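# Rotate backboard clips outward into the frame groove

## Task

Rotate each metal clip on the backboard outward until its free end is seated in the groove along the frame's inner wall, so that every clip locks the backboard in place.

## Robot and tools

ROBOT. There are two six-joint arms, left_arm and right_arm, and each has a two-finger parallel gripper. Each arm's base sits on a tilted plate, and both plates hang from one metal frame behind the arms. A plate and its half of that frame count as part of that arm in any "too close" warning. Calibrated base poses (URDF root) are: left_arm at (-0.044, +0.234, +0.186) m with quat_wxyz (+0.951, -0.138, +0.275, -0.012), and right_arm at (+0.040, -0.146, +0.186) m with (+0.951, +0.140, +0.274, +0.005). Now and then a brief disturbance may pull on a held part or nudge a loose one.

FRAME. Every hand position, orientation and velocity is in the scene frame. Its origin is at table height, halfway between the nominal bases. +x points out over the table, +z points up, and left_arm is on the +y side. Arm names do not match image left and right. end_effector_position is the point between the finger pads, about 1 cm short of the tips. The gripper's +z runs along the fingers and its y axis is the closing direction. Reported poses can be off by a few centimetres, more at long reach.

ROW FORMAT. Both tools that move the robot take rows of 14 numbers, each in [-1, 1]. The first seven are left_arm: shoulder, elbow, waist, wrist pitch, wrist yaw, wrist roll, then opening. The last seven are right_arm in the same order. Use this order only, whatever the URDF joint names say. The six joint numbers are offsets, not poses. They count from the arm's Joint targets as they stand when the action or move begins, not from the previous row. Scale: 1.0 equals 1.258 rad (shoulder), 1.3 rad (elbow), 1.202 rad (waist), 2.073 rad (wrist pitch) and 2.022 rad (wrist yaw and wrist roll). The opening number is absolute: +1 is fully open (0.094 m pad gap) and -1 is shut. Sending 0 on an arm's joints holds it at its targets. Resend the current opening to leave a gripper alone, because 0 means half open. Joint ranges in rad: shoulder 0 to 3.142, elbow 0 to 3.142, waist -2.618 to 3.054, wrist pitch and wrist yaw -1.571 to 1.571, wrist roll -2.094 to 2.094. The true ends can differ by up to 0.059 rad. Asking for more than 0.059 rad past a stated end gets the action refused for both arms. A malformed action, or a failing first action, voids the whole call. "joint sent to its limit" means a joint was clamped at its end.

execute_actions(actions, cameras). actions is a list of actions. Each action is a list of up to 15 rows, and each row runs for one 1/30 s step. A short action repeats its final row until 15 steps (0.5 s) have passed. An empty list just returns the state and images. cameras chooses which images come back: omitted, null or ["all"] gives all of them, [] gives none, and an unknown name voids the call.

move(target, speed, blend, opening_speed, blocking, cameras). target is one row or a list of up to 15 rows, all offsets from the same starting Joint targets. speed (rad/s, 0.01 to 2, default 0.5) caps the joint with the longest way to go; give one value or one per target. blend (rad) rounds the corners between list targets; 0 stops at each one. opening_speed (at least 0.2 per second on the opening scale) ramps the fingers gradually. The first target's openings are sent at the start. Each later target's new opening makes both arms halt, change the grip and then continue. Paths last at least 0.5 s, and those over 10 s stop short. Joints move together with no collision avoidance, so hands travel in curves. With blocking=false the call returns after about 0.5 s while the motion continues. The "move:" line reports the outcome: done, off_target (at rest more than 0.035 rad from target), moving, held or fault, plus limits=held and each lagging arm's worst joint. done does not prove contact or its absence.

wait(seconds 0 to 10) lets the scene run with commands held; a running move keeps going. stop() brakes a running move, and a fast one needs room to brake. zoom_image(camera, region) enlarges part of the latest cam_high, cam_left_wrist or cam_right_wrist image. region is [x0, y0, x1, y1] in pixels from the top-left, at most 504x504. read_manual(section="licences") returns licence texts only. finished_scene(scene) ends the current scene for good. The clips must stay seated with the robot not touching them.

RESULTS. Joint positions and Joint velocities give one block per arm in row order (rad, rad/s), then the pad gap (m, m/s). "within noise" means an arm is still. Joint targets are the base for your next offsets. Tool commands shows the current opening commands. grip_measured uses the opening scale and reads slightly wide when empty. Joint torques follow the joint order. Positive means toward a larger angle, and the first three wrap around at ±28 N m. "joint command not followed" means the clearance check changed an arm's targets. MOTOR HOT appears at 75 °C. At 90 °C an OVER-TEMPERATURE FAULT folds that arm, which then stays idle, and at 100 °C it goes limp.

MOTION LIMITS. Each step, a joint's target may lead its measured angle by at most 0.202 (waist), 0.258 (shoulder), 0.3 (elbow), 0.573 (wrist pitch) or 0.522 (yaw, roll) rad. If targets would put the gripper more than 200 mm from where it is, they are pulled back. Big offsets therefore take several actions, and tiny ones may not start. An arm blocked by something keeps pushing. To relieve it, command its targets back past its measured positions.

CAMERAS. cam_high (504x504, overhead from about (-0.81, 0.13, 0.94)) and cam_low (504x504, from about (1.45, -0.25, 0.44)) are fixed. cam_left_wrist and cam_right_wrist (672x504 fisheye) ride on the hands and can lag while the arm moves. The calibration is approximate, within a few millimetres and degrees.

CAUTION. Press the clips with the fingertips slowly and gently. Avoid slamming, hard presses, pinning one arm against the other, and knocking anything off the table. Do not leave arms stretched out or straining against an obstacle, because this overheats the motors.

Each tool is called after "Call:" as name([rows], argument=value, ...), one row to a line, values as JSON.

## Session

Call:
execute_actions(actions=[])

Call:
zoom_image(camera="cam_high", region=[130, 180, 380, 330])

Scene clock: 0.00 s.
left_arm: end_effector_position=(+0.3618, -0.0223, +0.2298) grip_measured=+1.000 end_effector_quat_wxyz=(+0.009, +0.427, +0.904, +0.011) | right_arm: end_effector_position=(+0.6099, -0.4499, +0.3889) grip_measured=+1.000 end_effector_quat_wxyz=(+0.373, -0.115, +0.916, -0.090)
Joint names: [shoulder, elbow, waist, wrist pitch, wrist yaw, wrist roll]
Joint positions: left_arm=[2.12 2.084 -0.923 -1.404 -0.644 -0.023 0.094] | right_arm=[1.612 2.342 -0.725 -0.939 -0.492 -0.672 0.094]
Joint velocities: within noise
Joint torques (N m): no reading
Motor temperatures (°C): left_arm=[55 39 31 34 33 30 29] | right_arm=[39 32 34 30 34 33 31]
Heat: left arm: 55 °C; right arm: 39 °C.
Joint targets: left_arm=[2.118 2.087 -0.932 -1.406 -0.644 -0.023] | right_arm=[1.607 2.347 -0.726 -0.947 -0.498 -0.671]
Tool commands: left_gripper/opening=+1.0 right_gripper/opening=+1.0
camera_calibration:
cam_left_wrist: T_world_to_cam=[[-0.799765, -0.592828, -0.0945034, 0.305407], [-0.587438, 0.740425, 0.326629, 0.189021], [-0.123662, 0.316741, -0.940416, 0.364142], [0, 0, 0, 1]] pos_world=[0.400322, -0.0742408, 0.309567]
cam_right_wrist: T_world_to_cam=[[0.161822, -0.974771, 0.153736, -0.588159], [-0.895201, -0.21056, -0.392785, 0.640284], [0.415246, -0.0740633, -0.906689, 0.170315], [0, 0, 0, 1]] pos_world=[0.597637, -0.425889, 0.496337]

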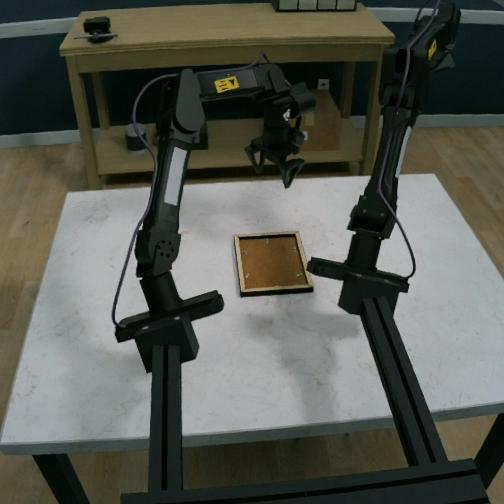

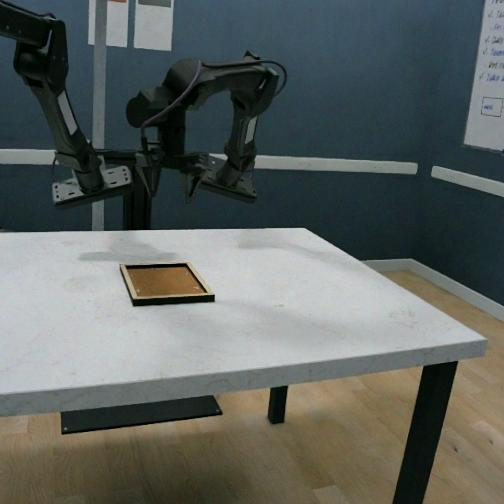

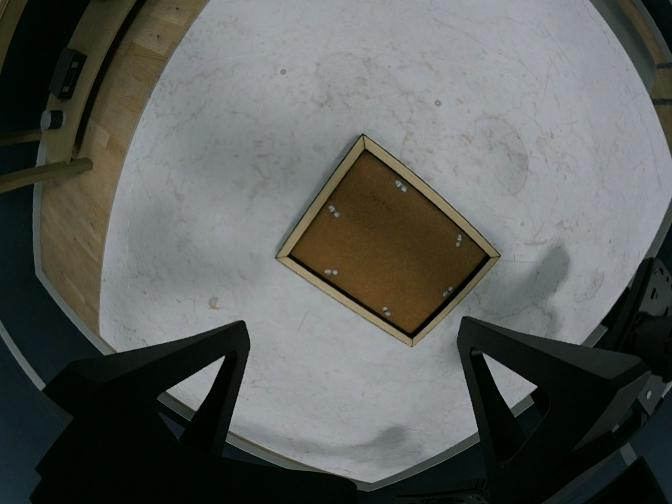

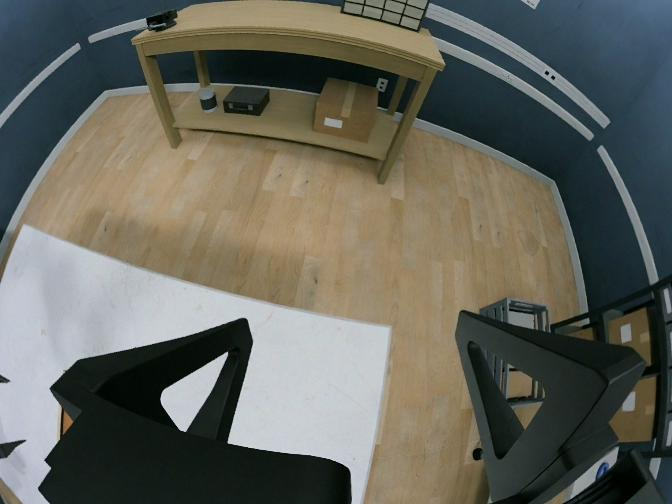

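Scaled by 2.016 from the camera's 504x504 image, which has a finer 720x720 frame.

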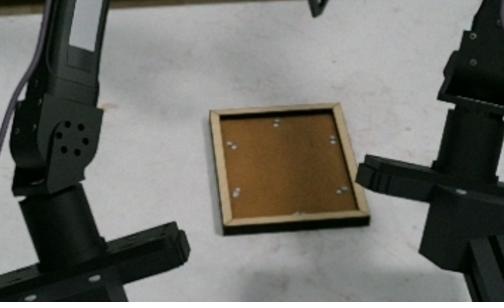

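Call:
zoom_image(camera="cam_left_wrist", region=[260, 120, 510, 360])

Call:
zoom_image(camera="cam_left_wrist", region=[300, 160, 420, 300])

Call:
zoom_image(camera="cam_left_wrist", region=[370, 200, 500, 340])

Scaled by 2.016 from the camera's 672x504 image, which has a finer 960x720 frame.

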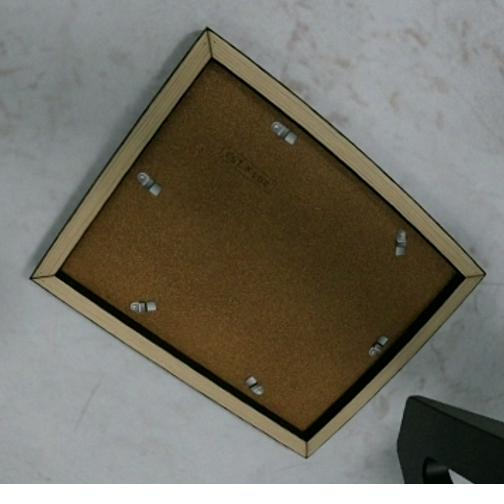

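Scaled by 3.600 from the camera's 672x504 image, which has a finer 960x720 frame.

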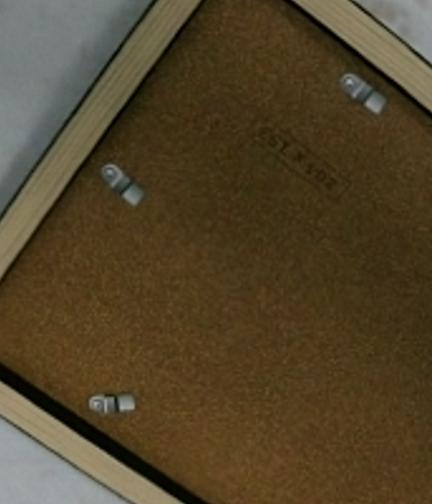

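Scaled by 3.600 from the camera's 672x504 image, which has a finer 960x720 frame.

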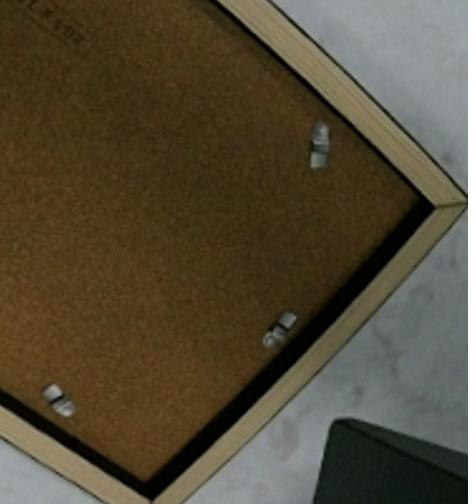

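Call:
move(target=[-0.7297,-0.99,0.99,0.7024,0.3185,0.0114,1,0,0,0,0,0,0,1], speed=1.0, cameras=["cam_high"])

Scene clock: 118.80 s.
left_arm: end_effector_position=(+0.4124, +0.3582, +0.1438) grip_measured=+1.000 end_effector_quat_wxyz=(+0.299, -0.154, +0.942, -0.018) | right_arm: end_effector_position=(+0.6099, -0.4499, +0.3889) grip_measured=+1.000 end_effector_quat_wxyz=(+0.373, -0.115, +0.916, -0.090)
Joint names: [shoulder, elbow, waist, wrist pitch, wrist yaw, wrist roll]
Joint positions: left_arm=[1.22 0.816 0.255 0.044 -0.012 -0.01 0.094] | right_arm=[1.612 2.342 -0.725 -0.939 -0.492 -0.672 0.094]
Joint velocities: within noise
Joint torques (N m): left_arm=[-10.81 4 -0.28 1.66 0.19 0.11] | right_arm=[-14.42 7.84 -0.8 1.38 -0.23 0.03]
Motor temperatures (°C): left_arm=[63 39 35 33 33 30 29] | right_arm=[59 38 33 36 34 33 31]
Heat: left arm: 63 °C; right arm: 59 °C.
Joint targets: left_arm=[1.200 0.800 0.258 0.051 0.000 0.000] | right_arm=[1.607 2.347 -0.726 -0.947 -0.498 -0.671]
move: done
Images, in order (width x height): cam_high 504x504.

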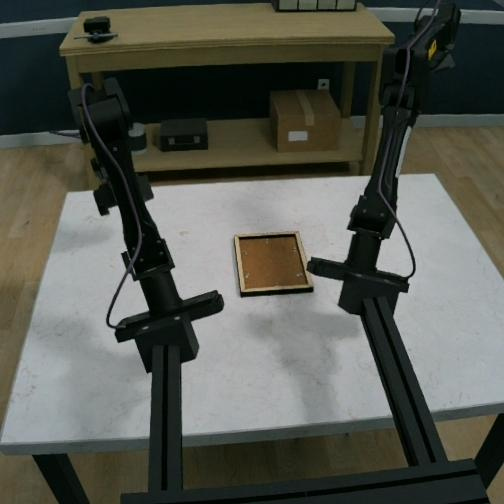

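Call:
move(target=[-0.3975,-0.3077,0,-0.0487,0,0,1,-0.1634,-0.9,0.958,0.2047,0.4825,0.4876,0.17], speed=0.9, cameras=[])

Call:
move(target=[0,0,0,0,0,0,1,0,-0.3105,0,0,0,0,0.17], speed=0.6, cameras=["cam_high","cam_right_wrist"])

Call:
zoom_image(camera="cam_right_wrist", region=[200, 180, 520, 420])

Scene clock: 150.70 s.
left_arm: end_effector_position=(+0.3076, +0.3324, +0.1692) grip_measured=+1.000 end_effector_quat_wxyz=(+0.313, -0.154, +0.937, -0.016) | right_arm: end_effector_position=(+0.4974, -0.0848, +0.1818) grip_measured=+0.172 end_effector_quat_wxyz=(+0.155, +0.077, +0.983, +0.054)
Joint names: [shoulder, elbow, waist, wrist pitch, wrist yaw, wrist roll]
Joint positions: left_arm=[0.716 0.417 0.255 -0.029 -0.011 -0.009 0.094] | right_arm=[1.427 1.189 0.417 -0.537 0.468 0.308 0.055]
Joint velocities: within noise
Joint torques (N m): left_arm=[-5.22 4.49 0.17 1.46 0.19 0.11] | right_arm=[-11.22 5.22 3.3 1.13 0.05 0.09]
Motor temperatures (°C): left_arm=[60 39 33 36 33 30 29] | right_arm=[60 38 33 36 34 33 31]
Heat: left arm: 60 °C; right arm: 60 °C.
Joint targets: left_arm=[0.700 0.400 0.258 -0.051 0.000 0.000] | right_arm=[1.402 1.176 0.426 -0.523 0.478 0.315]
move: done
No camera images: "cameras" was empty.

Scene clock: 151.77 s.
left_arm: end_effector_position=(+0.3076, +0.3324, +0.1692) grip_measured=+1.000 end_effector_quat_wxyz=(+0.313, -0.154, +0.937, -0.016) | right_arm: end_effector_position=(+0.3437, -0.0901, +0.0962) grip_measured=+0.172 end_effector_quat_wxyz=(-0.008, -0.011, +1.000, +0.000)
Joint names: [shoulder, elbow, waist, wrist pitch, wrist yaw, wrist roll]
Joint positions: left_arm=[0.716 0.417 0.255 -0.029 -0.011 -0.009 0.094] | right_arm=[1.419 0.781 0.417 -0.525 0.47 0.308 0.055]
Joint velocities: within noise
Joint torques (N m): left_arm=[-5.26 4.49 0.17 1.47 0.19 0.1] | right_arm=[-8.58 4.07 2.88 0.41 0.09 0.06]
Motor temperatures (°C): left_arm=[60 39 33 36 33 30 29] | right_arm=[59 38 33 36 34 33 31]
Heat: left arm: 60 °C; right arm: 59 °C.
Joint targets: left_arm=[0.700 0.400 0.258 -0.051 0.000 0.000] | right_arm=[1.402 0.773 0.426 -0.522 0.477 0.315]
move: done
camera_calibration:
cam_right_wrist: T_world_to_cam=[[-0.036877, -0.996019, -0.0811515, -0.0603162], [-0.936322, 0.00606138, 0.35109, 0.32487], [-0.3492, 0.088931, -0.932819, 0.32209], [0, 0, 0, 1]] pos_world=[0.414433, -0.0906891, 0.181498]
Images, in order (width x height): cam_high 504x504, cam_right_wrist 672x504.

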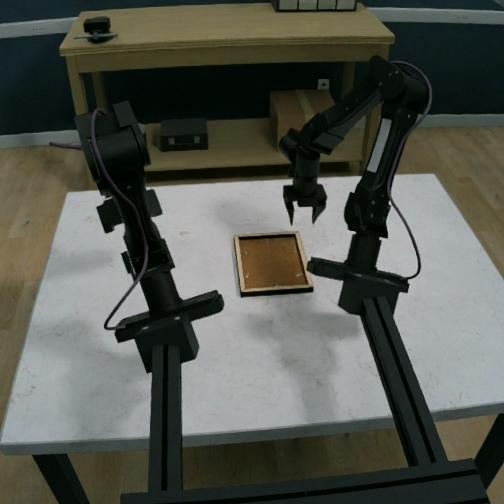

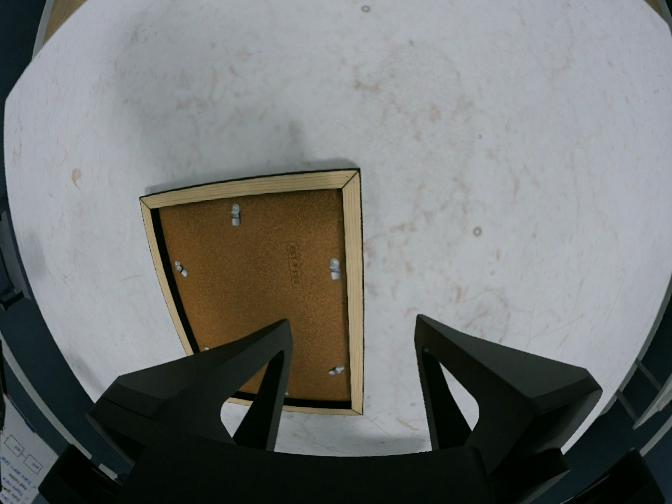

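Scaled by 1.575 from the camera's 672x504 image, which has a finer 960x720 frame.

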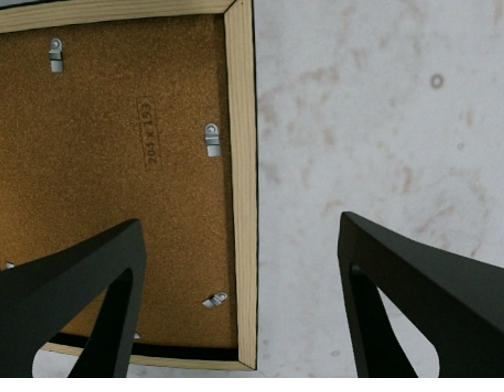

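Call:
move(target=[0,0,0,0,0,0,1,0.1510,-0.0823,-0.0965,0.1577,-0.0262,-0.0584,0.17], speed=0.4, cameras=["cam_right_wrist"])

Call:
zoom_image(camera="cam_right_wrist", region=[230, 230, 430, 380])

Scene clock: 187.37 s.
left_arm: end_effector_position=(+0.3076, +0.3324, +0.1692) grip_measured=+1.000 end_effector_quat_wxyz=(+0.313, -0.154, +0.937, -0.016) | right_arm: end_effector_position=(+0.3326, -0.0930, +0.0386) grip_measured=+0.172 end_effector_quat_wxyz=(-0.005, -0.010, +1.000, -0.001)
Joint names: [shoulder, elbow, waist, wrist pitch, wrist yaw, wrist roll]
Joint positions: left_arm=[0.716 0.417 0.255 -0.029 -0.011 -0.009 0.094] | right_arm=[1.575 0.676 0.317 -0.213 0.431 0.205 0.055]
Joint velocities: within noise
Joint torques (N m): left_arm=[-5.26 4.49 0.17 1.47 0.19 0.11] | right_arm=[-5.82 2.66 1.7 0.66 -0.05 -0.09]
Motor temperatures (°C): left_arm=[56 38 33 36 33 30 29] | right_arm=[47 35 34 34 34 33 31]
Heat: left arm: 56 °C; right arm: 47 °C.
Joint targets: left_arm=[0.700 0.400 0.258 -0.051 0.000 0.000] | right_arm=[1.592 0.666 0.310 -0.195 0.424 0.197]
move: done
camera_calibration:
cam_right_wrist: T_world_to_cam=[[-0.0372891, -0.996097, -0.0800078, -0.0682065], [-0.938548, 0.00741832, 0.34507, 0.335768], [-0.343129, 0.0879585, -0.935161, 0.262691], [0, 0, 0, 1]] pos_world=[0.402728, -0.093537, 0.124338]
Images, in order (width x height): cam_right_wrist 672x504.

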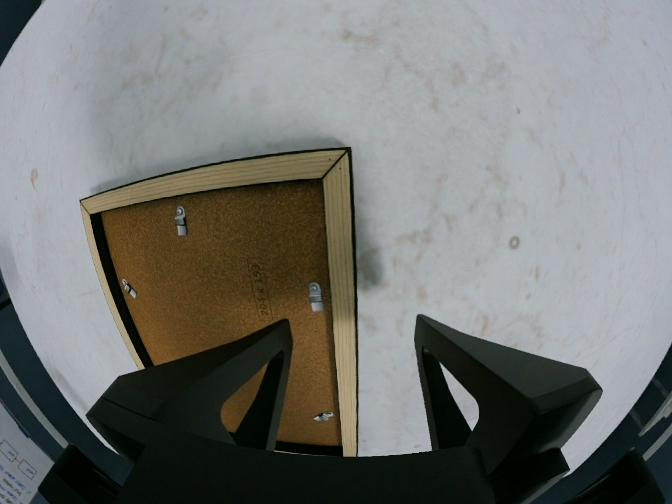

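Scaled by 2.520 from the camera's 672x504 image, which has a finer 960x720 frame.

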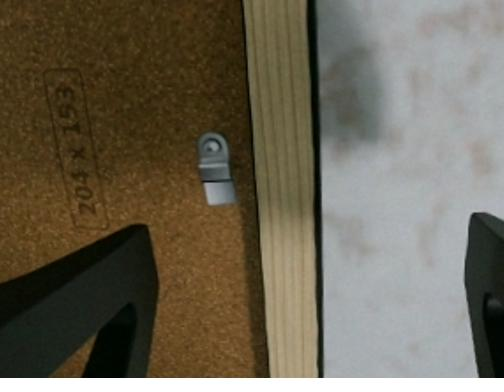

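Call:
move(target=[0,0,0,0,0,0,1,0.0664,0.0005,-0.0235,0.0470,-0.006,-0.013,0.17], speed=0.15, cameras=["cam_right_wrist"])

Call:
zoom_image(camera="cam_right_wrist", region=[230, 230, 430, 380])

Scene clock: 216.27 s.
left_arm: end_effector_position=(+0.3076, +0.3324, +0.1692) grip_measured=+1.000 end_effector_quat_wxyz=(+0.313, -0.154, +0.937, -0.016) | right_arm: end_effector_position=(+0.3342, -0.0915, +0.0189) grip_measured=+0.172 end_effector_quat_wxyz=(-0.002, -0.009, +1.000, -0.001)
Joint names: [shoulder, elbow, waist, wrist pitch, wrist yaw, wrist roll]
Joint positions: left_arm=[0.716 0.417 0.255 -0.029 -0.011 -0.009 0.094] | right_arm=[1.656 0.676 0.289 -0.115 0.419 0.179 0.055]
Joint velocities: within noise
Joint torques (N m): left_arm=[-5.26 4.49 0.2 1.46 0.19 0.11] | right_arm=[-5.9 2.15 1.74 0.57 -0.04 -0.11]
Motor temperatures (°C): left_arm=[55 38 32 36 33 30 29] | right_arm=[45 34 33 34 34 33 31]
Heat: left arm: 55 °C; right arm: 45 °C.
Joint targets: left_arm=[0.700 0.400 0.258 -0.051 0.000 0.000] | right_arm=[1.675 0.667 0.281 -0.098 0.412 0.171]
move: done
camera_calibration:
cam_right_wrist: T_world_to_cam=[[-0.0398035, -0.995939, -0.0807491, -0.0674059], [-0.940295, 0.00999565, 0.340213, 0.34495], [-0.338025, 0.0894697, -0.936875, 0.243175], [0, 0, 0, 1]] pos_world=[0.403871, -0.092337, 0.105025]
Images, in order (width x height): cam_right_wrist 672x504.

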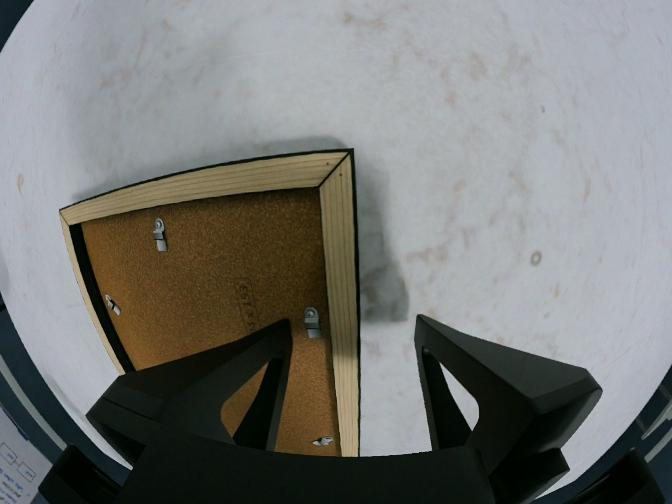

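Scaled by 2.520 from the camera's 672x504 image, which has a finer 960x720 frame.

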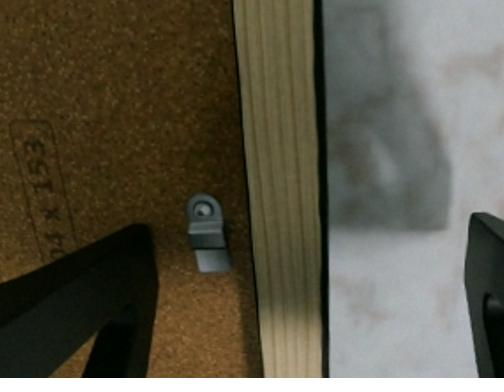

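Call:
move(target=[0,0,0,0,0,0,1,0.0315,-0.003,0,0.0174,-0.0015,-0.003,0.17], speed=0.15, cameras=["cam_right_wrist"])

Call:
zoom_image(camera="cam_right_wrist", region=[230, 230, 430, 380])

Scene clock: 233.10 s.
left_arm: end_effector_position=(+0.3076, +0.3324, +0.1692) grip_measured=+1.000 end_effector_quat_wxyz=(+0.313, -0.154, +0.937, -0.016) | right_arm: end_effector_position=(+0.3343, -0.0881, +0.0158) grip_measured=+0.172 end_effector_quat_wxyz=(-0.001, -0.012, +1.000, +0.005)
Joint names: [shoulder, elbow, waist, wrist pitch, wrist yaw, wrist roll]
Joint positions: left_arm=[0.716 0.417 0.255 -0.029 -0.011 -0.009 0.094] | right_arm=[1.671 0.676 0.289 -0.096 0.408 0.171 0.055]
Joint velocities: within noise
Joint torques (N m): left_arm=[-5.27 4.49 0.17 1.46 0.19 0.1] | right_arm=[-3.59 1.84 1.69 0.79 -0.01 -0.04]
Motor temperatures (°C): left_arm=[55 38 32 36 33 30 29] | right_arm=[45 34 33 33 34 33 31]
Heat: left arm: 55 °C; right arm: 45 °C.
Joint targets: left_arm=[0.700 0.400 0.258 -0.051 0.000 0.000] | right_arm=[1.715 0.663 0.281 -0.062 0.409 0.165]
move: off_target (right_arm); right_arm: the shoulder is farthest, 0.044 rad from its target
camera_calibration:
cam_right_wrist: T_world_to_cam=[[-0.033788, -0.995151, -0.0923753, -0.0659896], [-0.940884, 0.000502752, 0.33873, 0.34543], [-0.337041, 0.0983594, -0.936338, 0.240446], [0, 0, 0, 1]] pos_world=[0.40382, -0.0894934, 0.102036]
Images, in order (width x height): cam_right_wrist 672x504.

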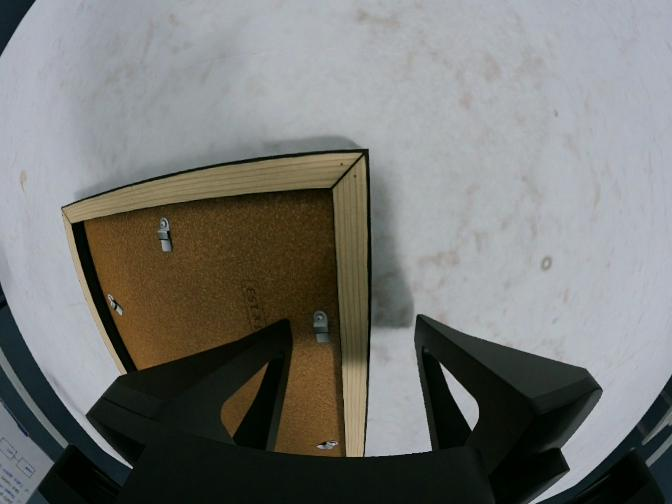

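Scaled by 2.520 from the camera's 672x504 image, which has a finer 960x720 frame.

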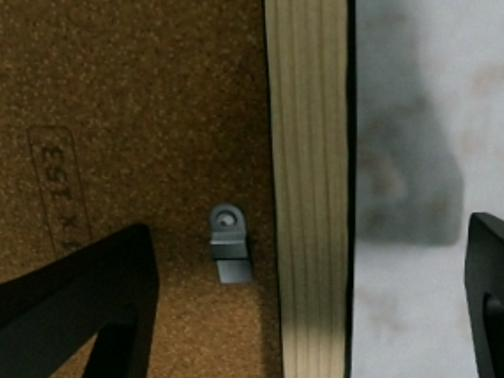

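Call:
move([
  [0,0,0,0,0,0,1,0,0,0,0,0,0,-0.75],
], opening_speed=0.6, cameras=["cam_right_wrist"])

Scene clock: 242.53 s.
left_arm: end_effector_position=(+0.3076, +0.3324, +0.1692) grip_measured=+1.000 end_effector_quat_wxyz=(+0.313, -0.154, +0.937, -0.016) | right_arm: end_effector_position=(+0.3347, -0.0872, +0.0161) grip_measured=-0.696 end_effector_quat_wxyz=(+0.000, -0.014, +1.000, +0.008)
Joint names: [shoulder, elbow, waist, wrist pitch, wrist yaw, wrist roll]
Joint positions: left_arm=[0.716 0.417 0.255 -0.029 -0.011 -0.009 0.094] | right_arm=[1.67 0.676 0.289 -0.095 0.403 0.166 0.014]
Joint velocities: within noise
Joint torques (N m): left_arm=[-5.24 4.51 0.18 1.47 0.19 0.11] | right_arm=[-3.62 1.76 1.77 0.79 0.06 0]
Motor temperatures (°C): left_arm=[55 38 32 36 33 30 29] | right_arm=[44 34 33 33 34 33 31]
Heat: left arm: 55 °C; right arm: 44 °C.
Joint targets: left_arm=[0.700 0.400 0.258 -0.051 0.000 0.000] | right_arm=[1.715 0.663 0.281 -0.062 0.409 0.165]
move: off_target (right_arm); right_arm: the shoulder is farthest, 0.045 rad from its target
camera_calibration:
cam_right_wrist: T_world_to_cam=[[-0.0296662, -0.994777, -0.0976647, -0.0663483], [-0.941266, -0.00507709, 0.337629, 0.345375], [-0.336361, 0.101945, -0.936199, 0.240811], [0, 0, 0, 1]] pos_world=[0.404121, -0.0887976, 0.102358]
Images, in order (width x height): cam_right_wrist 672x504.

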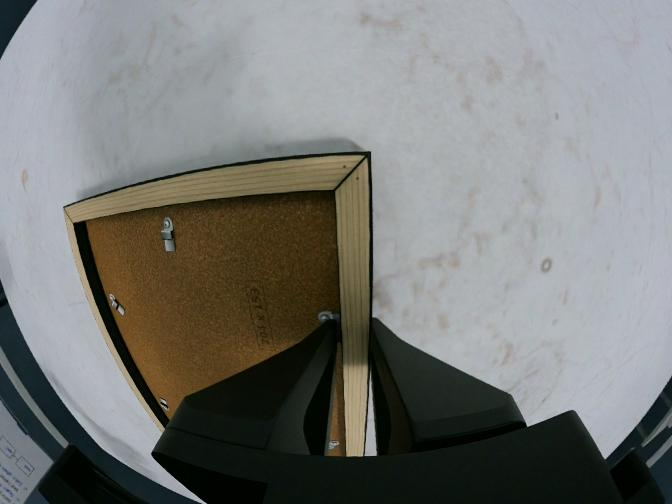

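Call:
move([
  [0,0,0,0,0,0,1,0,0,0,0,0,0,0.17],
  [0,0,0,0,0,0,1,-0.1256,0.007,0.0424,-0.0781,0.0143,0.0232,0.17],
], speed=0.3, opening_speed=1, cameras=["cam_right_wrist"])

Call:
zoom_image(camera="cam_right_wrist", region=[270, 240, 390, 340])

Call:
zoom_image(camera="cam_right_wrist", region=[290, 380, 390, 460])

Scene clock: 255.00 s.
left_arm: end_effector_position=(+0.3076, +0.3324, +0.1692) grip_measured=+1.000 end_effector_quat_wxyz=(+0.313, -0.154, +0.937, -0.016) | right_arm: end_effector_position=(+0.3353, -0.0948, +0.0390) grip_measured=+0.168 end_effector_quat_wxyz=(+0.001, -0.009, +1.000, -0.006)
Joint names: [shoulder, elbow, waist, wrist pitch, wrist yaw, wrist roll]
Joint positions: left_arm=[0.716 0.417 0.255 -0.029 -0.011 -0.009 0.094] | right_arm=[1.573 0.676 0.317 -0.205 0.444 0.203 0.055]
Joint velocities: within noise
Joint torques (N m): left_arm=[-5.23 4.48 0.2 1.47 0.18 0.11] | right_arm=[-8.96 3.1 3.6 0.3 -0.04 0.08]
Motor temperatures (°C): left_arm=[55 38 32 36 33 30 29] | right_arm=[44 33 33 33 34 33 32]
Heat: left arm: 55 °C; right arm: 44 °C.
Joint targets: left_arm=[0.700 0.400 0.258 -0.051 0.000 0.000] | right_arm=[1.557 0.672 0.332 -0.224 0.438 0.212]
move: done
camera_calibration:
cam_right_wrist: T_world_to_cam=[[-0.0384582, -0.996798, -0.0701091, -0.0700043], [-0.942344, 0.0128376, 0.334398, 0.340364], [-0.332427, 0.0789273, -0.93982, 0.259884], [0, 0, 0, 1]] pos_world=[0.40444, -0.0946615, 0.125519]
Images, in order (width x height): cam_right_wrist 672x504.

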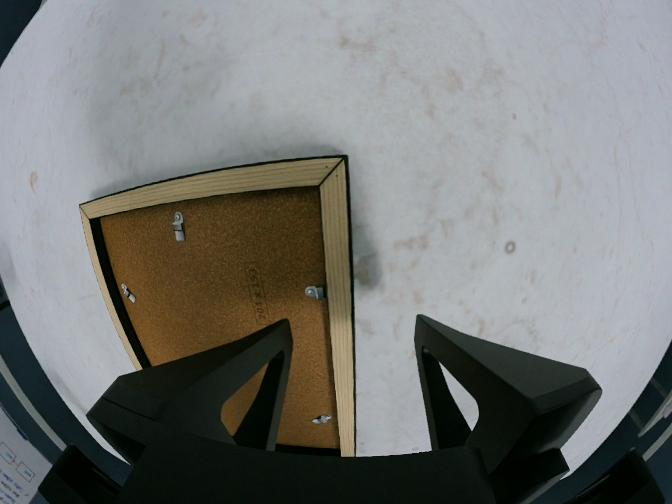

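Scaled by 4.200 from the camera's 672x504 image, which has a finer 960x720 frame.

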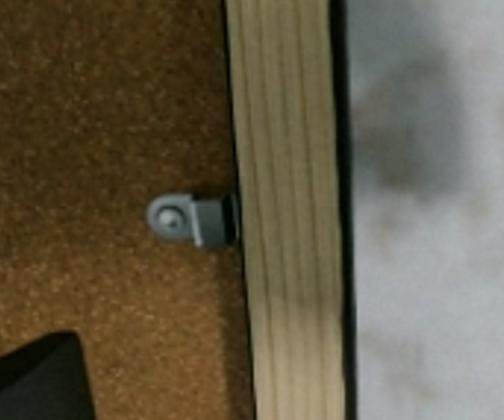

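Scaled by 5.040 from the camera's 672x504 image, which has a finer 960x720 frame.

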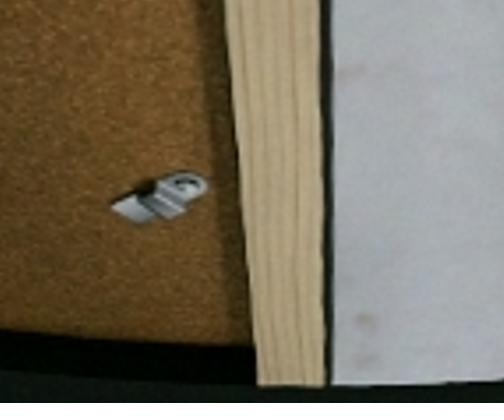

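Call:
move([
  [0,0,0,0,0,0,1,-0.0851,-0.3042,0.1082,0.1245,0.0272,0.0633,0.2],
], speed=0.5, cameras=["cam_right_wrist"])

Call:
zoom_image(camera="cam_right_wrist", region=[230, 230, 430, 380])

Scene clock: 281.93 s.
left_arm: end_effector_position=(+0.3076, +0.3324, +0.1692) grip_measured=+1.000 end_effector_quat_wxyz=(+0.313, -0.154, +0.937, -0.016) | right_arm: end_effector_position=(+0.2301, -0.0914, +0.0397) grip_measured=+0.198 end_effector_quat_wxyz=(-0.004, -0.013, +1.000, +0.001)
Joint names: [shoulder, elbow, waist, wrist pitch, wrist yaw, wrist roll]
Joint positions: left_arm=[0.716 0.417 0.255 -0.029 -0.011 -0.009 0.094] | right_arm=[1.468 0.282 0.448 0.017 0.483 0.332 0.056]
Joint velocities: within noise
Joint torques (N m): left_arm=[-5.23 4.51 0.18 1.47 0.19 0.11] | right_arm=[-6.26 1.76 3.02 0.59 0.11 0.12]
Motor temperatures (°C): left_arm=[54 38 32 37 33 30 29] | right_arm=[47 34 34 33 34 33 32]
Heat: left arm: 54 °C; right arm: 47 °C.
Joint targets: left_arm=[0.700 0.400 0.258 -0.051 0.000 0.000] | right_arm=[1.450 0.276 0.462 0.034 0.493 0.340]
move: done
camera_calibration:
cam_right_wrist: T_world_to_cam=[[-0.031911, -0.996046, -0.0829114, -0.0715309], [-0.938966, 0.00144695, 0.344007, 0.238805], [-0.342527, 0.0888286, -0.935299, 0.228394], [0, 0, 0, 1]] pos_world=[0.300178, -0.0918816, 0.125536]
Images, in order (width x height): cam_right_wrist 672x504.

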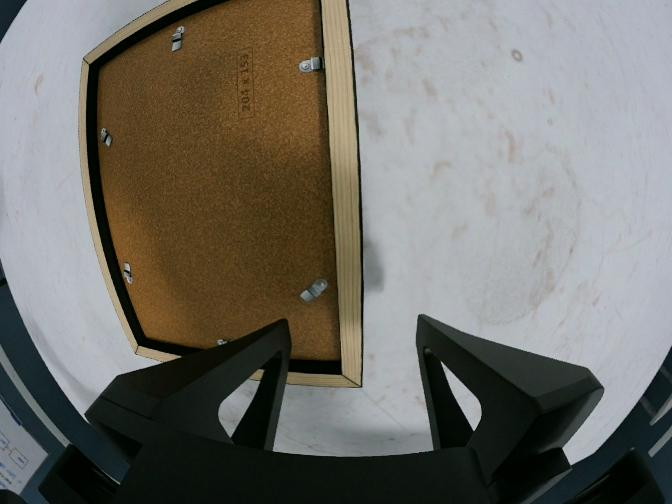

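Scaled by 2.520 from the camera's 672x504 image, which has a finer 960x720 frame.

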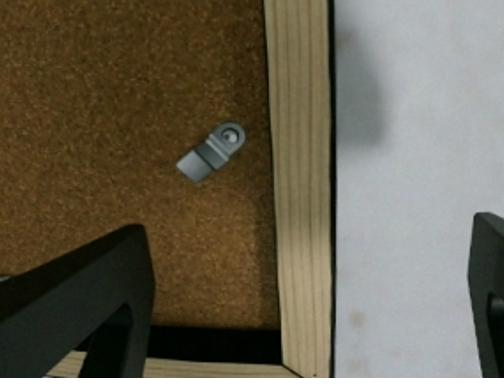

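Call:
move([
  [0,0,0,0,0,0,1,0.1789,0.0177,-0.0803,0.1064,-0.0223,-0.0435,0.2],
], speed=0.15, cameras=["cam_right_wrist"])

Call:
zoom_image(camera="cam_right_wrist", region=[230, 230, 430, 380])

Scene clock: 296.37 s.
left_arm: end_effector_position=(+0.3076, +0.3324, +0.1692) grip_measured=+1.000 end_effector_quat_wxyz=(+0.313, -0.154, +0.937, -0.016) | right_arm: end_effector_position=(+0.2305, -0.0900, +0.0159) grip_measured=+0.198 end_effector_quat_wxyz=(-0.005, -0.020, +1.000, +0.001)
Joint names: [shoulder, elbow, waist, wrist pitch, wrist yaw, wrist roll]
Joint positions: left_arm=[0.716 0.417 0.255 -0.029 -0.011 -0.009 0.094] | right_arm=[1.63 0.285 0.389 0.2 0.457 0.257 0.056]
Joint velocities: within noise
Joint torques (N m): left_arm=[-5.26 4.45 0.16 1.46 0.19 0.1] | right_arm=[-0.9 2.61 0.4 0.95 -0.12 -0.07]
Motor temperatures (°C): left_arm=[54 38 32 37 33 30 29] | right_arm=[45 33 34 33 34 33 31]
Heat: left arm: 54 °C; right arm: 45 °C.
Joint targets: left_arm=[0.700 0.400 0.258 -0.051 0.000 0.000] | right_arm=[1.675 0.299 0.366 0.255 0.448 0.252]
move: off_target (right_arm); right_arm: the wrist pitch is farthest, 0.054 rad from its target
camera_calibration:
cam_right_wrist: T_world_to_cam=[[-0.0173304, -0.996267, -0.0845671, -0.075436], [-0.937818, -0.0131308, 0.346879, 0.245759], [-0.346694, 0.0853201, -0.93409, 0.206739], [0, 0, 0, 1]] pos_world=[0.300845, -0.0895664, 0.101484]
Images, in order (width x height): cam_right_wrist 672x504.

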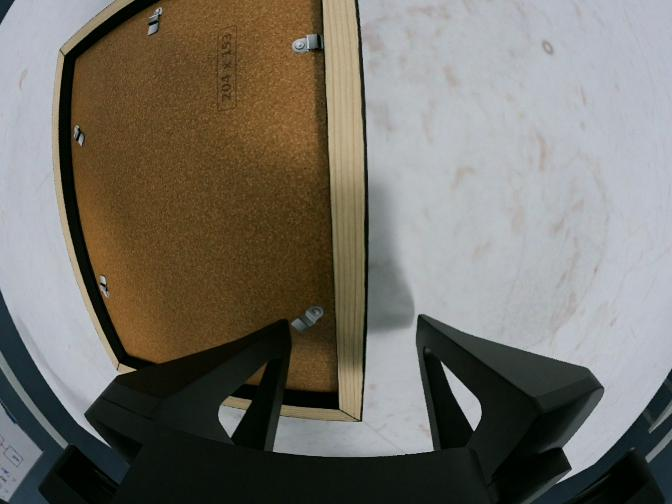

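Scaled by 2.520 from the camera's 672x504 image, which has a finer 960x720 frame.

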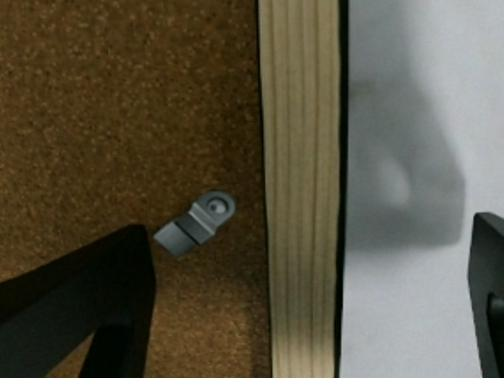

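Call:
move([
  [0,0,0,0,0,0,1,0,0,0,0,0,0,-0.75],
], opening_speed=0.5, cameras=["cam_right_wrist"])

Call:
zoom_image(camera="cam_right_wrist", region=[270, 260, 390, 360])

Scene clock: 311.87 s.
left_arm: end_effector_position=(+0.3076, +0.3324, +0.1692) grip_measured=+1.000 end_effector_quat_wxyz=(+0.313, -0.154, +0.937, -0.016) | right_arm: end_effector_position=(+0.2308, -0.0895, +0.0160) grip_measured=-0.746 end_effector_quat_wxyz=(-0.005, -0.020, +1.000, +0.003)
Joint names: [shoulder, elbow, waist, wrist pitch, wrist yaw, wrist roll]
Joint positions: left_arm=[0.716 0.417 0.255 -0.029 -0.011 -0.009 0.094] | right_arm=[1.628 0.285 0.388 0.201 0.454 0.256 0.012]
Joint velocities: within noise
Joint torques (N m): left_arm=[-5.26 4.51 0.17 1.46 0.19 0.11] | right_arm=[-0.62 2.5 0.27 0.94 -0.05 -0.06]
Motor temperatures (°C): left_arm=[54 38 32 37 33 30 29] | right_arm=[43 33 33 33 34 33 31]
Heat: left arm: 54 °C; right arm: 43 °C.
Joint targets: left_arm=[0.700 0.400 0.258 -0.051 0.000 0.000] | right_arm=[1.675 0.299 0.366 0.255 0.448 0.252]
move: off_target (right_arm); right_arm: the wrist pitch is farthest, 0.054 rad from its target
camera_calibration:
cam_right_wrist: T_world_to_cam=[[-0.0175576, -0.995994, -0.0876815, -0.0748264], [-0.93793, -0.0139735, 0.346542, 0.245889], [-0.346379, 0.0883236, -0.933928, 0.207067], [0, 0, 0, 1]] pos_world=[0.301037, -0.0893795, 0.101614]
Images, in order (width x height): cam_right_wrist 672x504.

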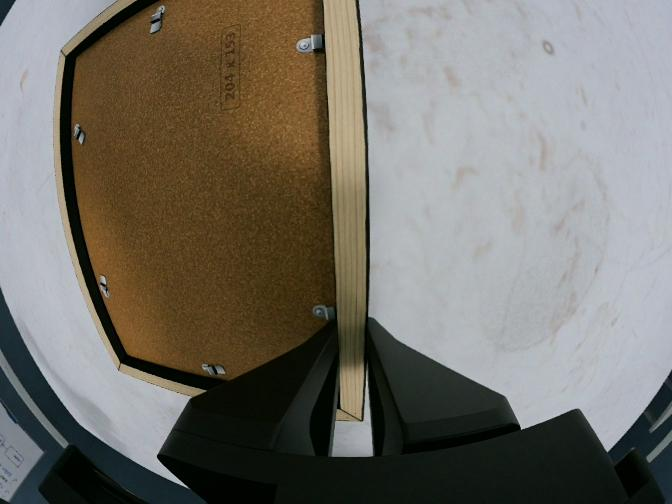

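Scaled by 4.200 from the camera's 672x504 image, which has a finer 960x720 frame.

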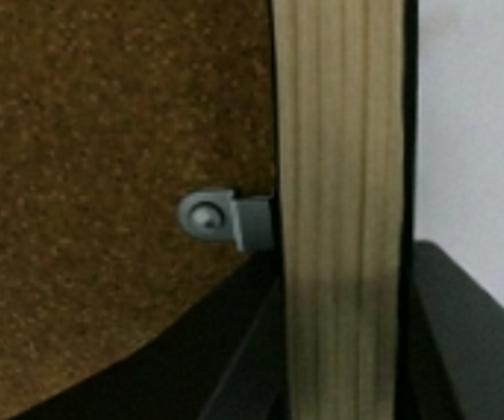

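Call:
move([
  [0,0,0,0,0,0,1,0,0,0,0,0,0,0.1],
  [0,0,0,0,0,0,1,-0.19,-0.007,0.0824,-0.1216,0.0208,0.0435,0.1],
  [0,0,0,0,0,0,1,0.060,0.0262,0.4068,-0.1032,0.0801,-0.5242,0.1],
], speed=[0.3,0.3,0.7], opening_speed=1, cameras=["cam_right_wrist"])

Call:
zoom_image(camera="cam_right_wrist", region=[230, 230, 430, 380])

Scene clock: 341.20 s.
left_arm: end_effector_position=(+0.3076, +0.3324, +0.1692) grip_measured=+1.000 end_effector_quat_wxyz=(+0.313, -0.154, +0.937, -0.016) | right_arm: end_effector_position=(+0.1879, -0.0316, +0.0452) grip_measured=+0.098 end_effector_quat_wxyz=(-0.002, +0.713, -0.701, +0.002)
Joint names: [shoulder, elbow, waist, wrist pitch, wrist yaw, wrist roll]
Joint positions: left_arm=[0.716 0.417 0.255 -0.029 -0.011 -0.009 0.094] | right_arm=[1.736 0.321 0.838 0.029 0.607 -0.8 0.052]
Joint velocities: within noise
Joint torques (N m): left_arm=[-5.29 4.51 0.18 1.46 0.19 0.11] | right_arm=[-3.17 3.38 3.86 0.55 0.06 -0.11]
Motor temperatures (°C): left_arm=[53 38 32 37 33 30 29] | right_arm=[42 33 33 33 34 33 32]
Heat: left arm: 53 °C; right arm: 42 °C.
Joint targets: left_arm=[0.700 0.400 0.258 -0.051 0.000 0.000] | right_arm=[1.750 0.333 0.855 0.041 0.610 -0.808]
move: done
camera_calibration:
cam_right_wrist: T_world_to_cam=[[0.99628, -0.0396183, -0.0765286, -0.176142], [-0.0116016, -0.941633, 0.336442, -0.00657847], [-0.0853911, -0.334302, -0.938589, 0.152178], [0, 0, 0, 1]] pos_world=[0.188405, 0.0377006, 0.131566]
Images, in order (width x height): cam_right_wrist 672x504.

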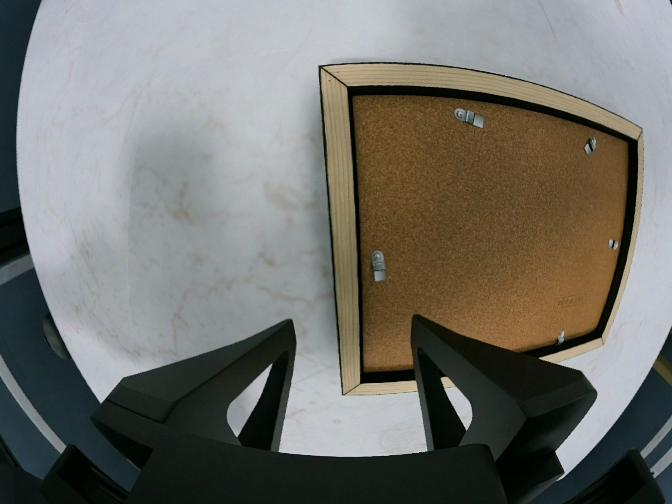

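Scaled by 2.520 from the camera's 672x504 image, which has a finer 960x720 frame.

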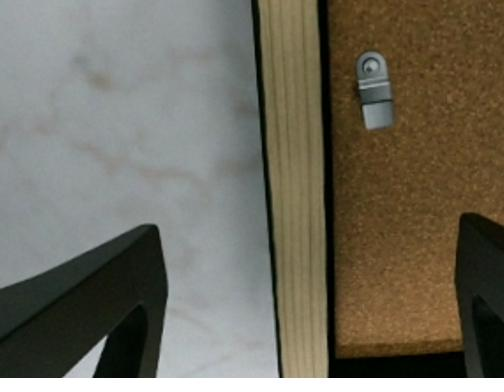

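Call:
move([
  [0,0,0,0,0,0,1,0.1125,0.0377,0,0.042,-0.003,0,0.17],
], speed=0.3, cameras=["cam_right_wrist"])

Call:
zoom_image(camera="cam_right_wrist", region=[230, 230, 430, 380])

Scene clock: 374.67 s.
left_arm: end_effector_position=(+0.3076, +0.3324, +0.1692) grip_measured=+1.000 end_effector_quat_wxyz=(+0.313, -0.154, +0.937, -0.016) | right_arm: end_effector_position=(+0.1880, -0.0167, +0.0297) grip_measured=+0.168 end_effector_quat_wxyz=(+0.000, +0.715, -0.699, +0.002)
Joint names: [shoulder, elbow, waist, wrist pitch, wrist yaw, wrist roll]
Joint positions: left_arm=[0.716 0.417 0.255 -0.029 -0.011 -0.009 0.094] | right_arm=[1.876 0.373 0.838 0.112 0.607 -0.801 0.055]
Joint velocities: within noise
Joint torques (N m): left_arm=[-5.24 4.51 0.16 1.46 0.19 0.11] | right_arm=[-3.55 2.45 4.36 0.62 -0.01 -0.09]
Motor temperatures (°C): left_arm=[53 38 32 37 33 30 29] | right_arm=[41 33 34 33 34 33 32]
Heat: left arm: 53 °C; right arm: 41 °C.
Joint targets: left_arm=[0.700 0.400 0.258 -0.051 0.000 0.000] | right_arm=[1.892 0.383 0.855 0.128 0.604 -0.808]
move: done
camera_calibration:
cam_right_wrist: T_world_to_cam=[[0.996215, -0.035931, -0.0791439, -0.176601], [-0.00689467, -0.940353, 0.340131, 0.0117342], [-0.0866444, -0.338298, -0.937042, 0.142795], [0, 0, 0, 1]] pos_world=[0.188386, 0.0529962, 0.115837]
Images, in order (width x height): cam_right_wrist 672x504.

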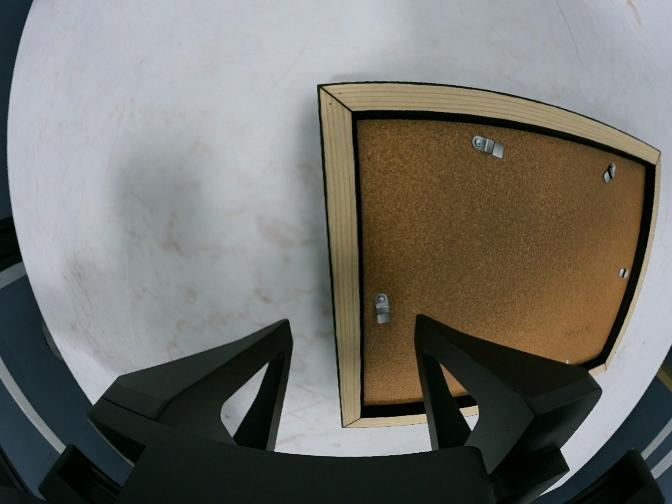

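Scaled by 2.520 from the camera's 672x504 image, which has a finer 960x720 frame.

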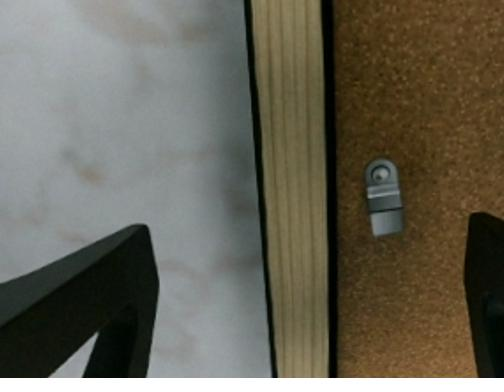

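Call:
move([
  [0,0,0,0,0,0,1,0.0787,0,-0.0682,0.0639,-0.0104,-0.0302,0.17],
], speed=0.15, cameras=["cam_right_wrist"])

Call:
zoom_image(camera="cam_right_wrist", region=[230, 230, 430, 380])

Scene clock: 386.70 s.
left_arm: end_effector_position=(+0.3076, +0.3324, +0.1692) grip_measured=+1.000 end_effector_quat_wxyz=(+0.313, -0.154, +0.937, -0.016) | right_arm: end_effector_position=(+0.1870, -0.0175, +0.0166) grip_measured=+0.168 end_effector_quat_wxyz=(+0.003, +0.720, -0.694, +0.005)
Joint names: [shoulder, elbow, waist, wrist pitch, wrist yaw, wrist roll]
Joint positions: left_arm=[0.716 0.417 0.255 -0.029 -0.011 -0.009 0.094] | right_arm=[1.951 0.373 0.803 0.204 0.607 -0.855 0.055]
Joint velocities: within noise
Joint torques (N m): left_arm=[-5.24 4.52 0.17 1.45 0.19 0.1] | right_arm=[-1.59 2.09 0.92 0.91 -0.2 -0.21]
Motor temperatures (°C): left_arm=[53 37 32 37 33 30 29] | right_arm=[41 33 34 33 34 33 32]
Heat: left arm: 53 °C; right arm: 41 °C.
Joint targets: left_arm=[0.700 0.400 0.258 -0.051 0.000 0.000] | right_arm=[1.991 0.383 0.773 0.261 0.583 -0.869]
move: off_target (right_arm); right_arm: the wrist pitch is farthest, 0.056 rad from its target
camera_calibration:
cam_right_wrist: T_world_to_cam=[[0.996719, -0.0208563, -0.0782115, -0.176584], [0.00759804, -0.937862, 0.346924, 0.0126315], [-0.0805871, -0.34638, -0.934626, 0.128761], [0, 0, 0, 1]] pos_world=[0.186285, 0.0527639, 0.10215]
Images, in order (width x height): cam_right_wrist 672x504.

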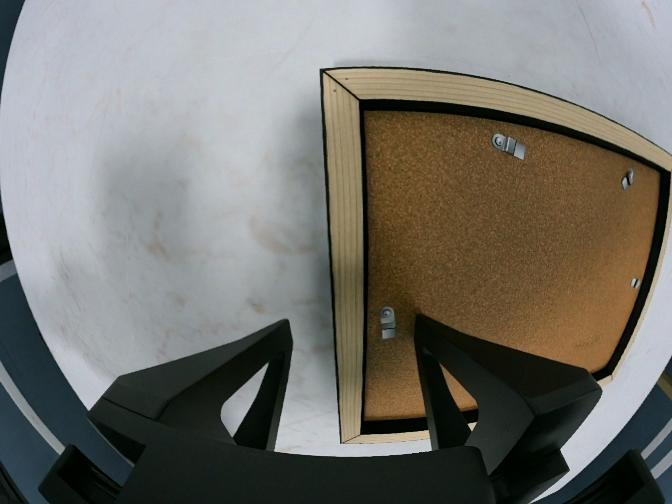

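Scaled by 2.520 from the camera's 672x504 image, which has a finer 960x720 frame.

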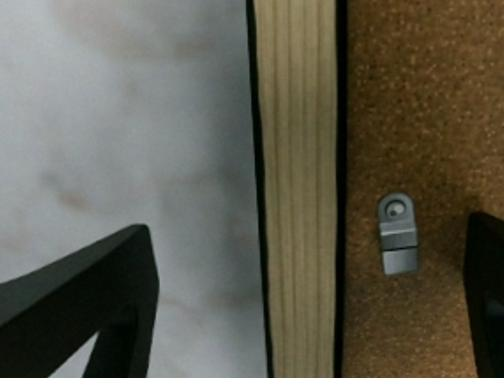

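Call:
move([
  [0,0,0,0,0,0,1,0,0,0,0,0,0,-0.75],
], opening_speed=0.6, cameras=["cam_right_wrist"])

Call:
zoom_image(camera="cam_right_wrist", region=[330, 260, 450, 360])

Scene clock: 395.97 s.
left_arm: end_effector_position=(+0.3076, +0.3324, +0.1692) grip_measured=+1.000 end_effector_quat_wxyz=(+0.313, -0.154, +0.937, -0.016) | right_arm: end_effector_position=(+0.1875, -0.0164, +0.0164) grip_measured=-0.687 end_effector_quat_wxyz=(+0.000, +0.721, -0.693, +0.005)
Joint names: [shoulder, elbow, waist, wrist pitch, wrist yaw, wrist roll]
Joint positions: left_arm=[0.716 0.417 0.255 -0.029 -0.011 -0.009 0.094] | right_arm=[1.953 0.372 0.804 0.215 0.606 -0.859 0.015]
Joint velocities: within noise
Joint torques (N m): left_arm=[-5.26 4.53 0.17 1.46 0.2 0.11] | right_arm=[-1.8 2.13 0.8 0.85 -0.18 -0.12]
Motor temperatures (°C): left_arm=[52 37 32 37 33 30 29] | right_arm=[41 33 34 33 34 33 32]
Heat: left arm: 52 °C; right arm: 41 °C.
Joint targets: left_arm=[0.700 0.400 0.258 -0.051 0.000 0.000] | right_arm=[1.991 0.382 0.773 0.260 0.583 -0.869]
move: off_target (right_arm); right_arm: the wrist pitch is farthest, 0.046 rad from its target
camera_calibration:
cam_right_wrist: T_world_to_cam=[[0.997035, -0.0191542, -0.0745223, -0.177172], [0.00754635, -0.939509, 0.342441, 0.0137721], [-0.0765736, -0.341988, -0.936579, 0.12837], [0, 0, 0, 1]] pos_world=[0.186373, 0.0534464, 0.102309]
Images, in order (width x height): cam_right_wrist 672x504.

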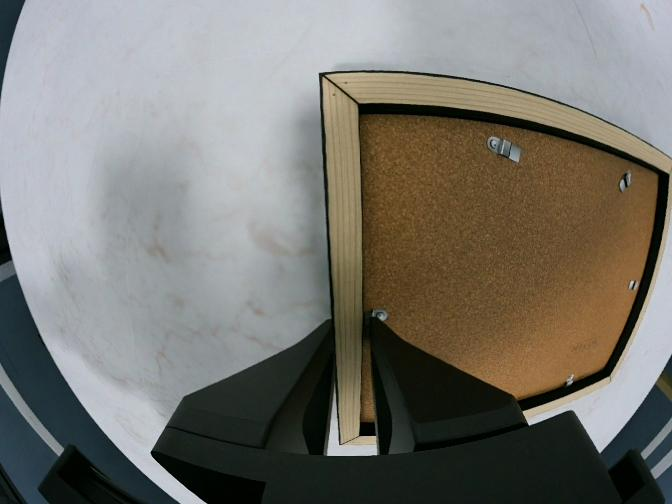

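Scaled by 4.200 from the camera's 672x504 image, which has a finer 960x720 frame.

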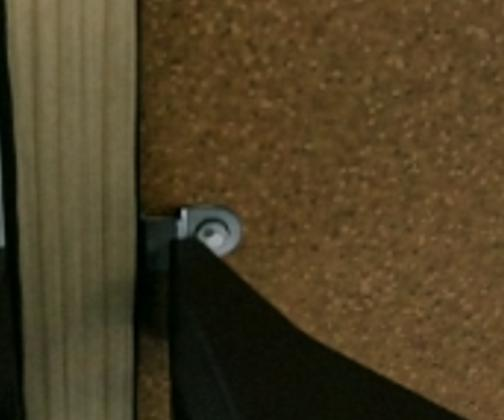

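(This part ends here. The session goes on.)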